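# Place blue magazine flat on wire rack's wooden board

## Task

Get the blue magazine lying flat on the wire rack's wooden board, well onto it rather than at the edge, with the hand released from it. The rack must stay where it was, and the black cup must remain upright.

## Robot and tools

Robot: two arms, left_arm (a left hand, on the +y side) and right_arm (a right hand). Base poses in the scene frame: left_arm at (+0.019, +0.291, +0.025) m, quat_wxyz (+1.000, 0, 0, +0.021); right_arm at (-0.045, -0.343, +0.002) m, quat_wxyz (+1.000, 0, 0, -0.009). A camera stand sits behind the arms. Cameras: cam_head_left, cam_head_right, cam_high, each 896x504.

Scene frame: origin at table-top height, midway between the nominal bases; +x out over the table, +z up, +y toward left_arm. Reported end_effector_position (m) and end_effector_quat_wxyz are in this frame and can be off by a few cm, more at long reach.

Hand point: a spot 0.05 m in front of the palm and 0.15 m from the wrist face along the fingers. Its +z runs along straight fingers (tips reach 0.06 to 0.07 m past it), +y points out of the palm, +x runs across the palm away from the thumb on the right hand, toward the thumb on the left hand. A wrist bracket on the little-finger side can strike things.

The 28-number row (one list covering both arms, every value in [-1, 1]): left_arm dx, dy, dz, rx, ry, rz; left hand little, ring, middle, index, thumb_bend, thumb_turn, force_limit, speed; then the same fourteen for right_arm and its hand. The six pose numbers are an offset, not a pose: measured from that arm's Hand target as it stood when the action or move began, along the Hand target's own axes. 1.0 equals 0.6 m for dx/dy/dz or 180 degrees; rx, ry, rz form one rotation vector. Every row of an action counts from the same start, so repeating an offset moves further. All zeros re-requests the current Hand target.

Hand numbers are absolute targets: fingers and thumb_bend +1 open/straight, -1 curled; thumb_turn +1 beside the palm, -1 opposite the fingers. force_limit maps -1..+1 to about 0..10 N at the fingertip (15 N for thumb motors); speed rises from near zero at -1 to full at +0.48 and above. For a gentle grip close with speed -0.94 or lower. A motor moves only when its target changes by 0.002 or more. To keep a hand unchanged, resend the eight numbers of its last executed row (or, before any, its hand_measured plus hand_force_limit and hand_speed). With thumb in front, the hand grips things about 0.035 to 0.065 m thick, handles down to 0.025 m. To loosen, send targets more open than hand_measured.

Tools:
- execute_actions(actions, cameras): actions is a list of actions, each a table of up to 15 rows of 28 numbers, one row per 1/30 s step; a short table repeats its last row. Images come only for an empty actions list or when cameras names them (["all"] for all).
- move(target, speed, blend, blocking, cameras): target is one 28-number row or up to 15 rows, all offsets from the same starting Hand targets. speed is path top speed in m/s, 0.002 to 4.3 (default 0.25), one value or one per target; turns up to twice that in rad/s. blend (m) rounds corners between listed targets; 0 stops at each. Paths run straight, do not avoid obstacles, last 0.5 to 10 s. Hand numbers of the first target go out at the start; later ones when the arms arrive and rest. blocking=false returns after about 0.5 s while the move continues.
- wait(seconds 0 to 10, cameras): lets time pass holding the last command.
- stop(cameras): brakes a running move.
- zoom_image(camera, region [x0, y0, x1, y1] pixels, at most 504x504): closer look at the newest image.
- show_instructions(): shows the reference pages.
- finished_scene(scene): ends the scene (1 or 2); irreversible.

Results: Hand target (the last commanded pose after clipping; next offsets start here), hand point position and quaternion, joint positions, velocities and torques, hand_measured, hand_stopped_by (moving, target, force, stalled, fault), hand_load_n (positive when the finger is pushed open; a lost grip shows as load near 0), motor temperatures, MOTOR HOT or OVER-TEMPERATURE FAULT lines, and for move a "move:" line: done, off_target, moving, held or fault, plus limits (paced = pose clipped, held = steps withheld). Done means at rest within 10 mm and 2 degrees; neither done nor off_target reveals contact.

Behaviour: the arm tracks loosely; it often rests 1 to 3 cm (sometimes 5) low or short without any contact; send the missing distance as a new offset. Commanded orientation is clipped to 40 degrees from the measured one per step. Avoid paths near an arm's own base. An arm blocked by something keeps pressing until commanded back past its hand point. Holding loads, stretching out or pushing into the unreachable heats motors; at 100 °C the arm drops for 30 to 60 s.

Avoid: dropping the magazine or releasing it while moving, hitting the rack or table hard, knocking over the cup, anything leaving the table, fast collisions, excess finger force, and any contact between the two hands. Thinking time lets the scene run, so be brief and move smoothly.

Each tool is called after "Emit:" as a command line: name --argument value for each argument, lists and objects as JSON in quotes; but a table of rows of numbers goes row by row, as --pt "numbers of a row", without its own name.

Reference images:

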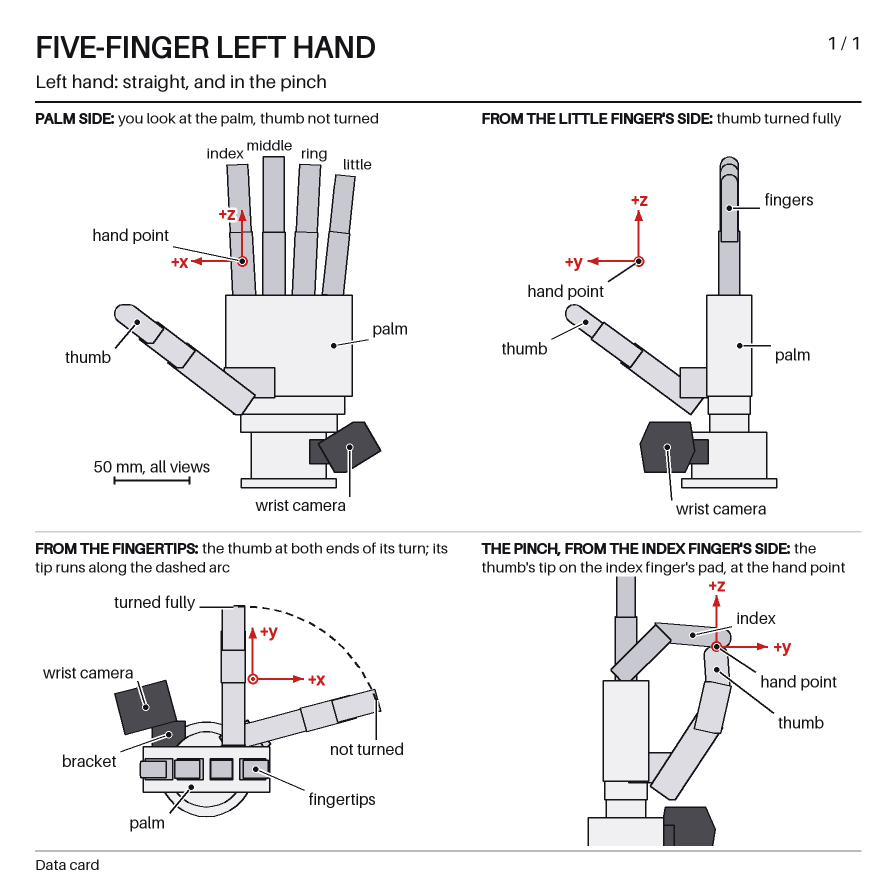

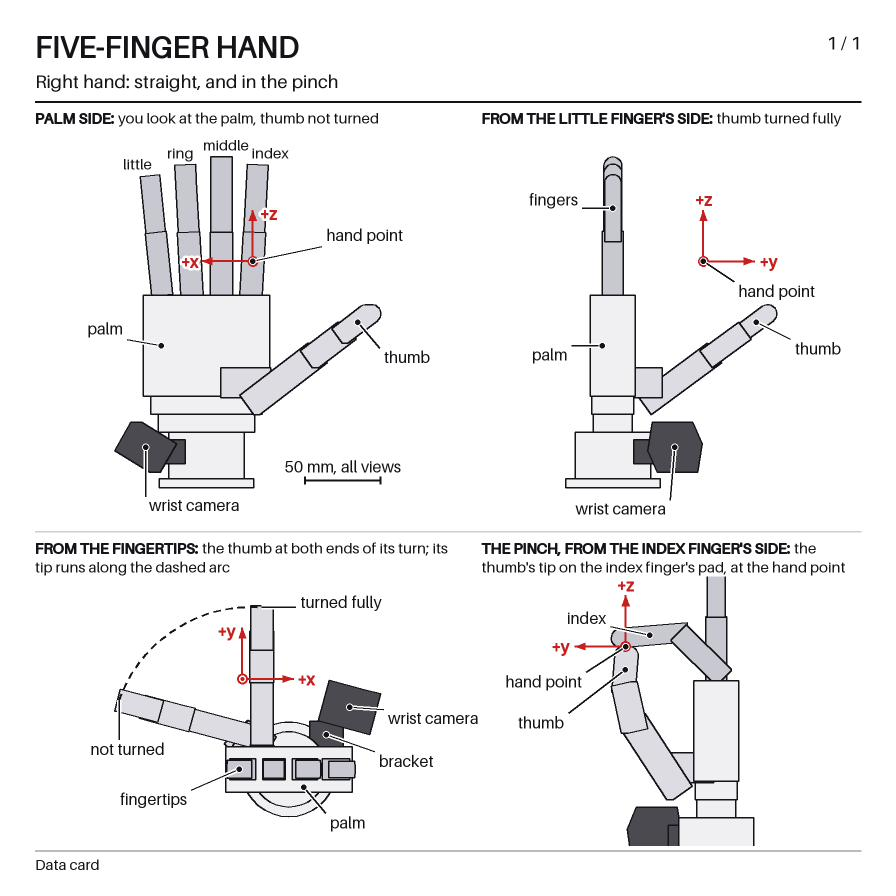

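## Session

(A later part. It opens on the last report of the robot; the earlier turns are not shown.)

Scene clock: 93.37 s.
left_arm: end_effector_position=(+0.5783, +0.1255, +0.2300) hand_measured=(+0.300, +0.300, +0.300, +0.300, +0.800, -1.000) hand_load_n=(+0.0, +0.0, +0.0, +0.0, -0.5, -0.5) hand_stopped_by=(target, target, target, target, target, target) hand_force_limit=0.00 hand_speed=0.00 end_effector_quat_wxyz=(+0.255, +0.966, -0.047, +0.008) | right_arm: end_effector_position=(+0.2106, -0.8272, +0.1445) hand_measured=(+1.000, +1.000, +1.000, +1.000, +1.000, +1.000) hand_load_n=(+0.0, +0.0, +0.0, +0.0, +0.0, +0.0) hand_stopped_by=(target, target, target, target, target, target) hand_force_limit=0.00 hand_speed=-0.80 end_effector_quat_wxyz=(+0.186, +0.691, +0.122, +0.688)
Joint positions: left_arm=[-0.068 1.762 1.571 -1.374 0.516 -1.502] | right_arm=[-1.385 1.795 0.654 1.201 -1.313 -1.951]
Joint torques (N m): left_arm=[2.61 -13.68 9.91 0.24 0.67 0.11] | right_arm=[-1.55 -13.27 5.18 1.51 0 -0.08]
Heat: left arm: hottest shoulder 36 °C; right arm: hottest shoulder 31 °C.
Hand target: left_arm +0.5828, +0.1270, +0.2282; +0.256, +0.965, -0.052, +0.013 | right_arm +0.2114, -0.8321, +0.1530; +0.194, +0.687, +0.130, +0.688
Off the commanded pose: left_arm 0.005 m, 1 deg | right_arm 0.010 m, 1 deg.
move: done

Emit:
move --target '[-0.0025,0.0397,0.032,0,0,0,0.3,0.3,0.3,0.3,0.8,-1,0,0,0,0,0,0,0,0,1,1,1,1,1,1,0,-0.8]' --speed 0.06 --cameras '["cam_head_left", "cam_high"]'

Emit:
zoom_image --camera "cam_high" --region '[340, 180, 500, 360]'

Scene clock: 94.83 s.
left_arm: end_effector_position=(+0.5760, +0.1023, +0.2206) hand_measured=(+0.300, +0.300, +0.300, +0.300, +0.800, -1.000) hand_load_n=(+0.0, +0.0, +0.0, +0.0, +0.0, +0.0) hand_stopped_by=(target, target, target, target, target, target) hand_force_limit=0.00 hand_speed=0.00 end_effector_quat_wxyz=(+0.255, +0.965, -0.052, +0.009) | right_arm: end_effector_position=(+0.2106, -0.8272, +0.1445) hand_measured=(+1.000, +1.000, +1.000, +1.000, +1.000, +1.000) hand_load_n=(+0.0, +0.0, +0.0, +0.0, +0.0, +0.0) hand_stopped_by=(target, target, target, target, target, target) hand_force_limit=0.00 hand_speed=-0.80 end_effector_quat_wxyz=(+0.186, +0.691, +0.122, +0.688)
Joint positions: left_arm=[-0.111 1.762 1.545 -1.325 0.516 -1.54] | right_arm=[-1.385 1.795 0.654 1.201 -1.313 -1.951]
Joint torques (N m): left_arm=[0.91 -15.27 9.68 0.47 0.65 -0.16] | right_arm=[-1.55 -13.16 5.18 1.52 0.01 -0.08]
Heat: left arm: hottest shoulder 36 °C; right arm: hottest shoulder 31 °C.
Hand target: left_arm +0.5789, +0.0971, +0.2233; +0.256, +0.965, -0.052, +0.013 | right_arm +0.2114, -0.8321, +0.1530; +0.194, +0.687, +0.130, +0.688
Off the commanded pose: left_arm 0.006 m, 1 deg | right_arm 0.010 m, 1 deg.
move: done
Images, in order (width x height): cam_head_left 896x504, cam_high 896x504.

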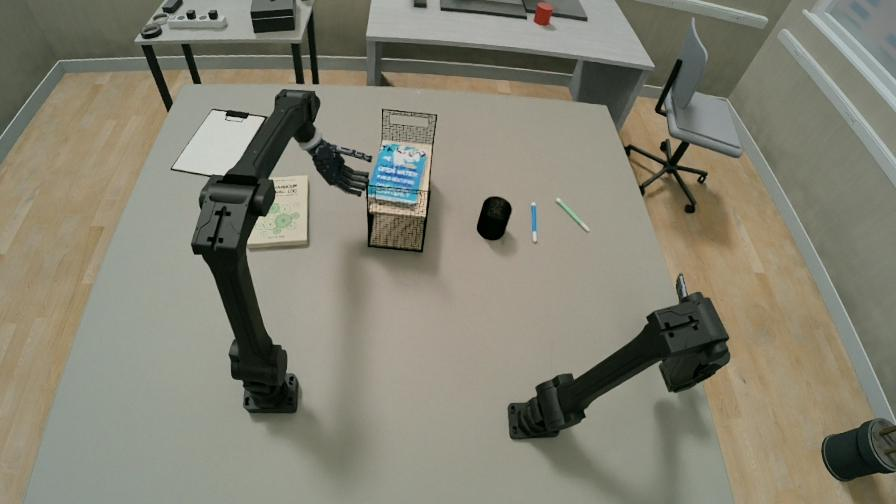

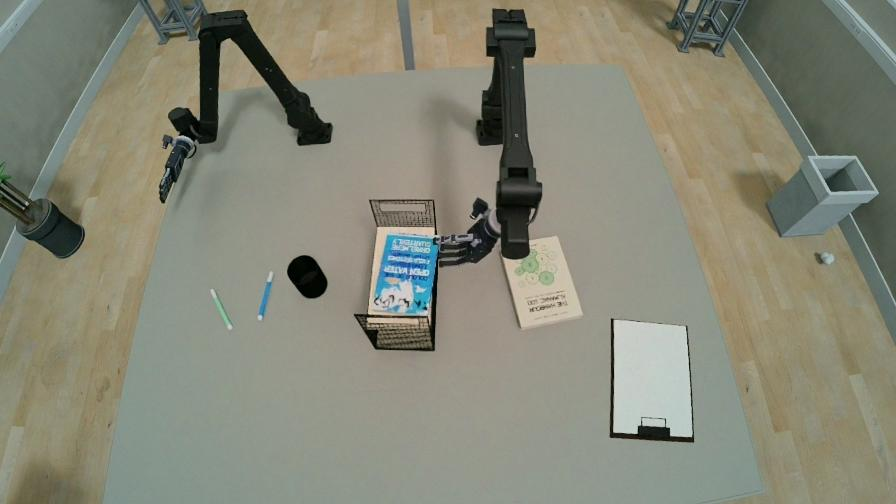

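Scaled by 2.800 from the camera's 896x504 image, which has a finer 1280x720 frame.

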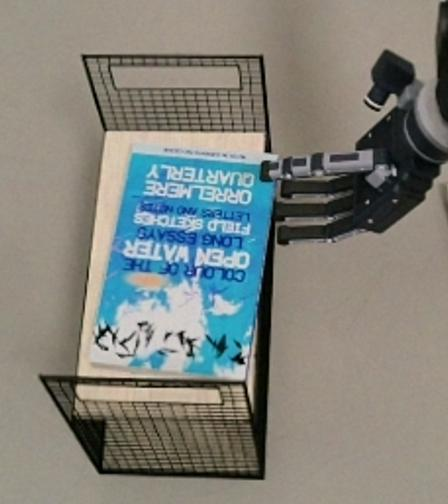

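Emit:
move --target '[-0.0035,0.0298,0.009,0,0,0,0.3,0.3,0.3,0.3,0.8,-1,0,0,0,0,0,0,0,0,1,1,1,1,1,1,0,-0.8]' --speed 0.05 --cameras '["cam_head_left", "cam_high"]'

Emit:
zoom_image --camera "cam_high" --region '[340, 180, 500, 360]'

Scene clock: 96.03 s.
left_arm: end_effector_position=(+0.5749, +0.0898, +0.2191) hand_measured=(+0.300, +0.300, +0.300, +0.300, +0.800, -1.000) hand_load_n=(+0.0, +0.0, +0.0, +0.0, +0.0, +0.0) hand_stopped_by=(target, target, target, target, target, target) hand_force_limit=0.00 hand_speed=0.00 end_effector_quat_wxyz=(+0.256, +0.966, -0.047, +0.004) | right_arm: end_effector_position=(+0.2106, -0.8272, +0.1445) hand_measured=(+1.000, +1.000, +1.000, +1.000, +1.000, +1.000) hand_load_n=(+0.0, +0.0, +0.0, +0.0, +0.0, +0.0) hand_stopped_by=(target, target, target, target, target, target) hand_force_limit=0.00 hand_speed=-0.80 end_effector_quat_wxyz=(+0.186, +0.691, +0.122, +0.688)
Joint positions: left_arm=[-0.134 1.762 1.541 -1.315 0.516 -1.577] | right_arm=[-1.385 1.795 0.654 1.201 -1.313 -1.951]
Joint torques (N m): left_arm=[0.67 -16.03 9.39 0.51 0.5 -0.14] | right_arm=[-1.49 -13.22 5.18 1.55 0 -0.09]
Heat: left arm: hottest shoulder 36 °C; right arm: hottest shoulder 31 °C.
Hand target: left_arm +0.5748, +0.0791, +0.2273; +0.256, +0.965, -0.052, +0.013 | right_arm +0.2114, -0.8321, +0.1530; +0.194, +0.687, +0.130, +0.688
Off the commanded pose: left_arm 0.013 m, 1 deg | right_arm 0.010 m, 1 deg.
move: off_target (left_arm)
Images, in order (width x height): cam_head_left 896x504, cam_high 896x504.

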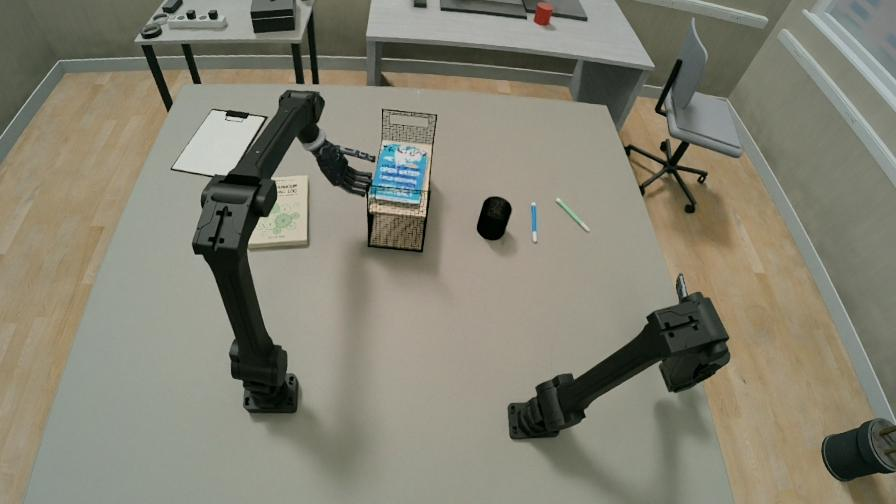

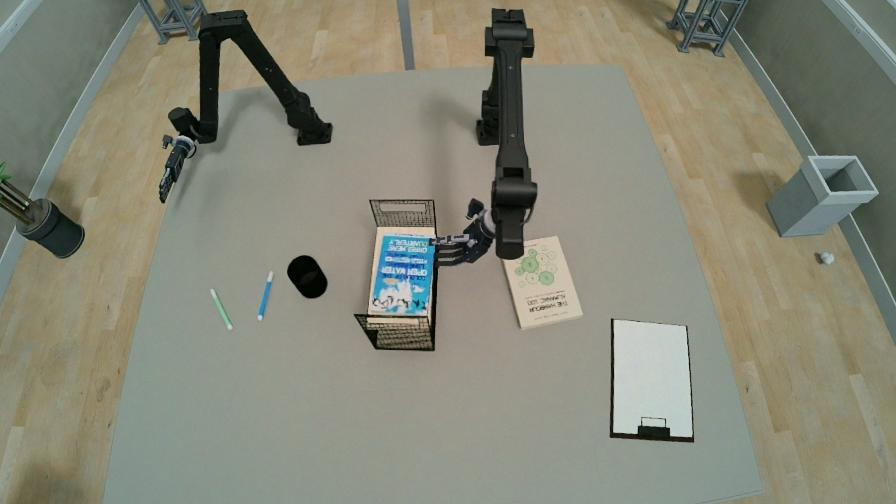

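Scaled by 2.800 from the camera's 896x504 image, which has a finer 1280x720 frame.

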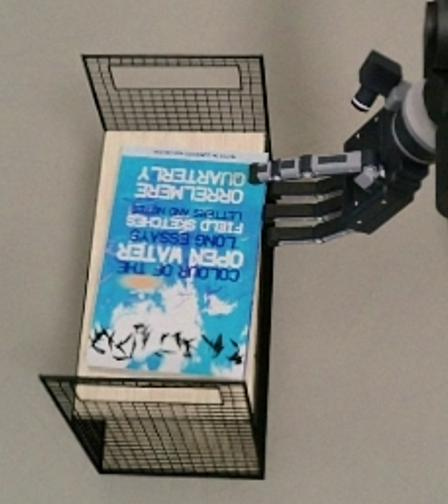

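Emit:
move --pt "-0.011 -0.1007 -0.0578 0 0 0 0.3 0.3 0.3 0.3 0.8 -1 0 0 0 0 0 0 0 0 1 1 1 1 1 1 0 -0.8" --speed 0.12 --cameras '["cam_head_left", "cam_high"]'

Emit:
zoom_image --camera "cam_high" --region '[340, 180, 500, 360]'

Emit:
zoom_image --camera "cam_head_left" --region '[340, 90, 460, 260]'

Scene clock: 97.67 s.
left_arm: end_effector_position=(+0.5729, +0.1480, +0.2175) hand_measured=(+0.300, +0.300, +0.300, +0.300, +0.800, -1.000) hand_load_n=(+0.0, +0.0, +0.0, +0.0, +0.0, +0.0) hand_stopped_by=(target, target, target, target, target, target) hand_force_limit=0.00 hand_speed=0.00 end_effector_quat_wxyz=(+0.256, +0.966, -0.045, +0.005) | right_arm: end_effector_position=(+0.2106, -0.8272, +0.1445) hand_measured=(+1.000, +1.000, +1.000, +1.000, +1.000, +1.000) hand_load_n=(+0.0, +0.0, +0.0, +0.0, +0.0, +0.0) hand_stopped_by=(target, target, target, target, target, target) hand_force_limit=0.00 hand_speed=-0.80 end_effector_quat_wxyz=(+0.186, +0.691, +0.122, +0.688)
Joint positions: left_arm=[-0.026 1.762 1.537 -1.371 0.517 -1.455] | right_arm=[-1.385 1.795 0.654 1.201 -1.313 -1.951]
Joint torques (N m): left_arm=[1.26 -15.33 10.37 -0.4 0.67 0.11] | right_arm=[-1.44 -13.22 5.16 1.5 0.01 -0.08]
Heat: left arm: hottest shoulder 36 °C; right arm: hottest shoulder 31 °C.
Hand target: left_arm +0.5747, +0.1491, +0.2272; +0.256, +0.965, -0.052, +0.013 | right_arm +0.2114, -0.8321, +0.1530; +0.194, +0.687, +0.130, +0.688
Off the commanded pose: left_arm 0.010 m, 1 deg | right_arm 0.010 m, 1 deg.
move: done
Images, in order (width x height): cam_head_left 896x504, cam_high 896x504.

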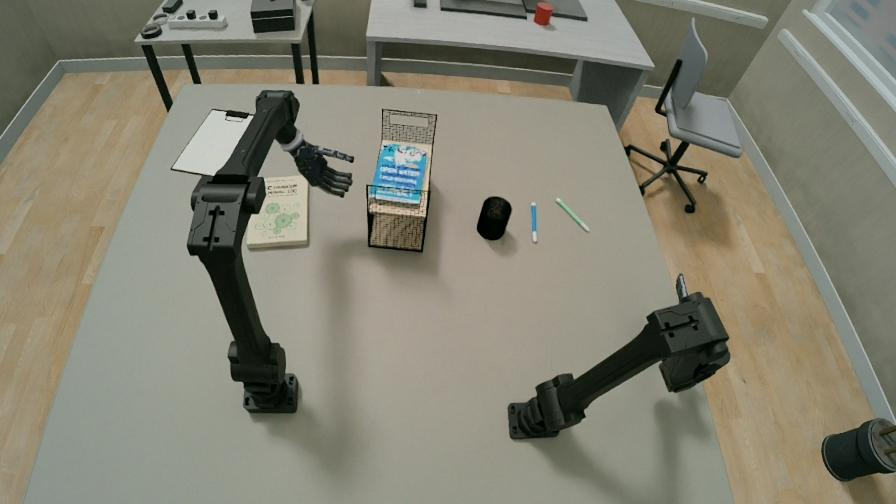

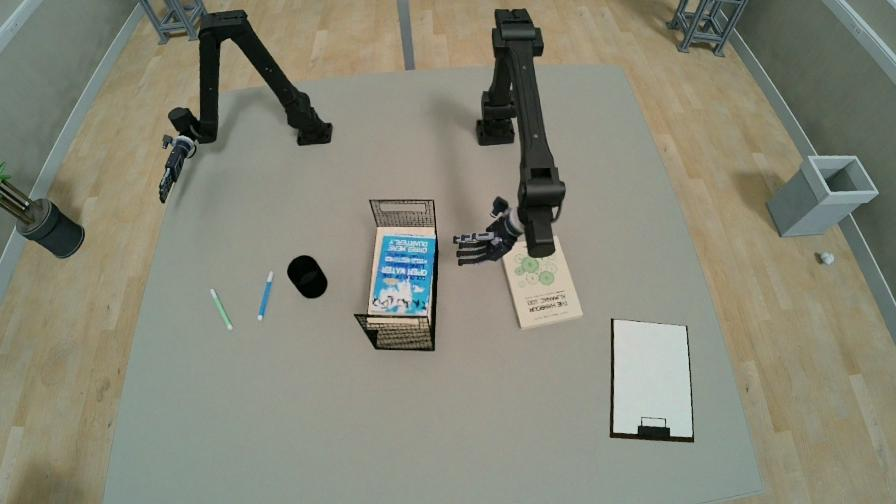

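Scaled by 2.800 from the camera's 896x504 image, which has a finer 1280x720 frame.

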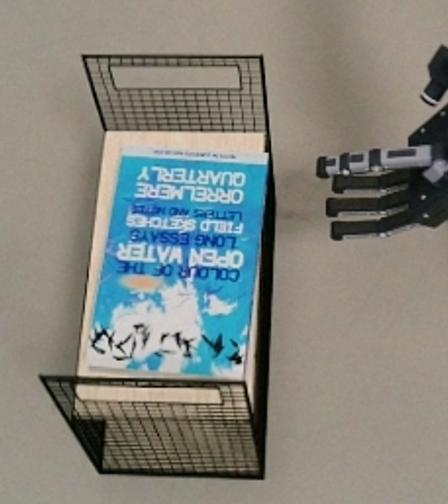

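Scaled by 2.965 from the camera's 896x504 image, which has a finer 1280x720 frame.

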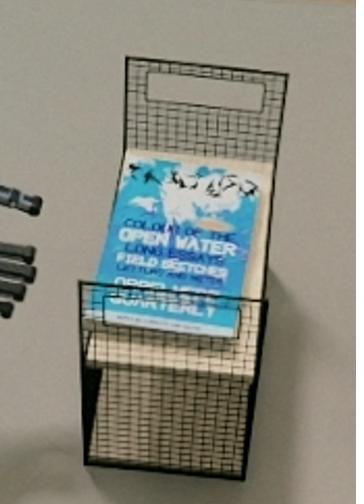

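Emit:
finished_scene --scene 1

The scene is finished: the task was done.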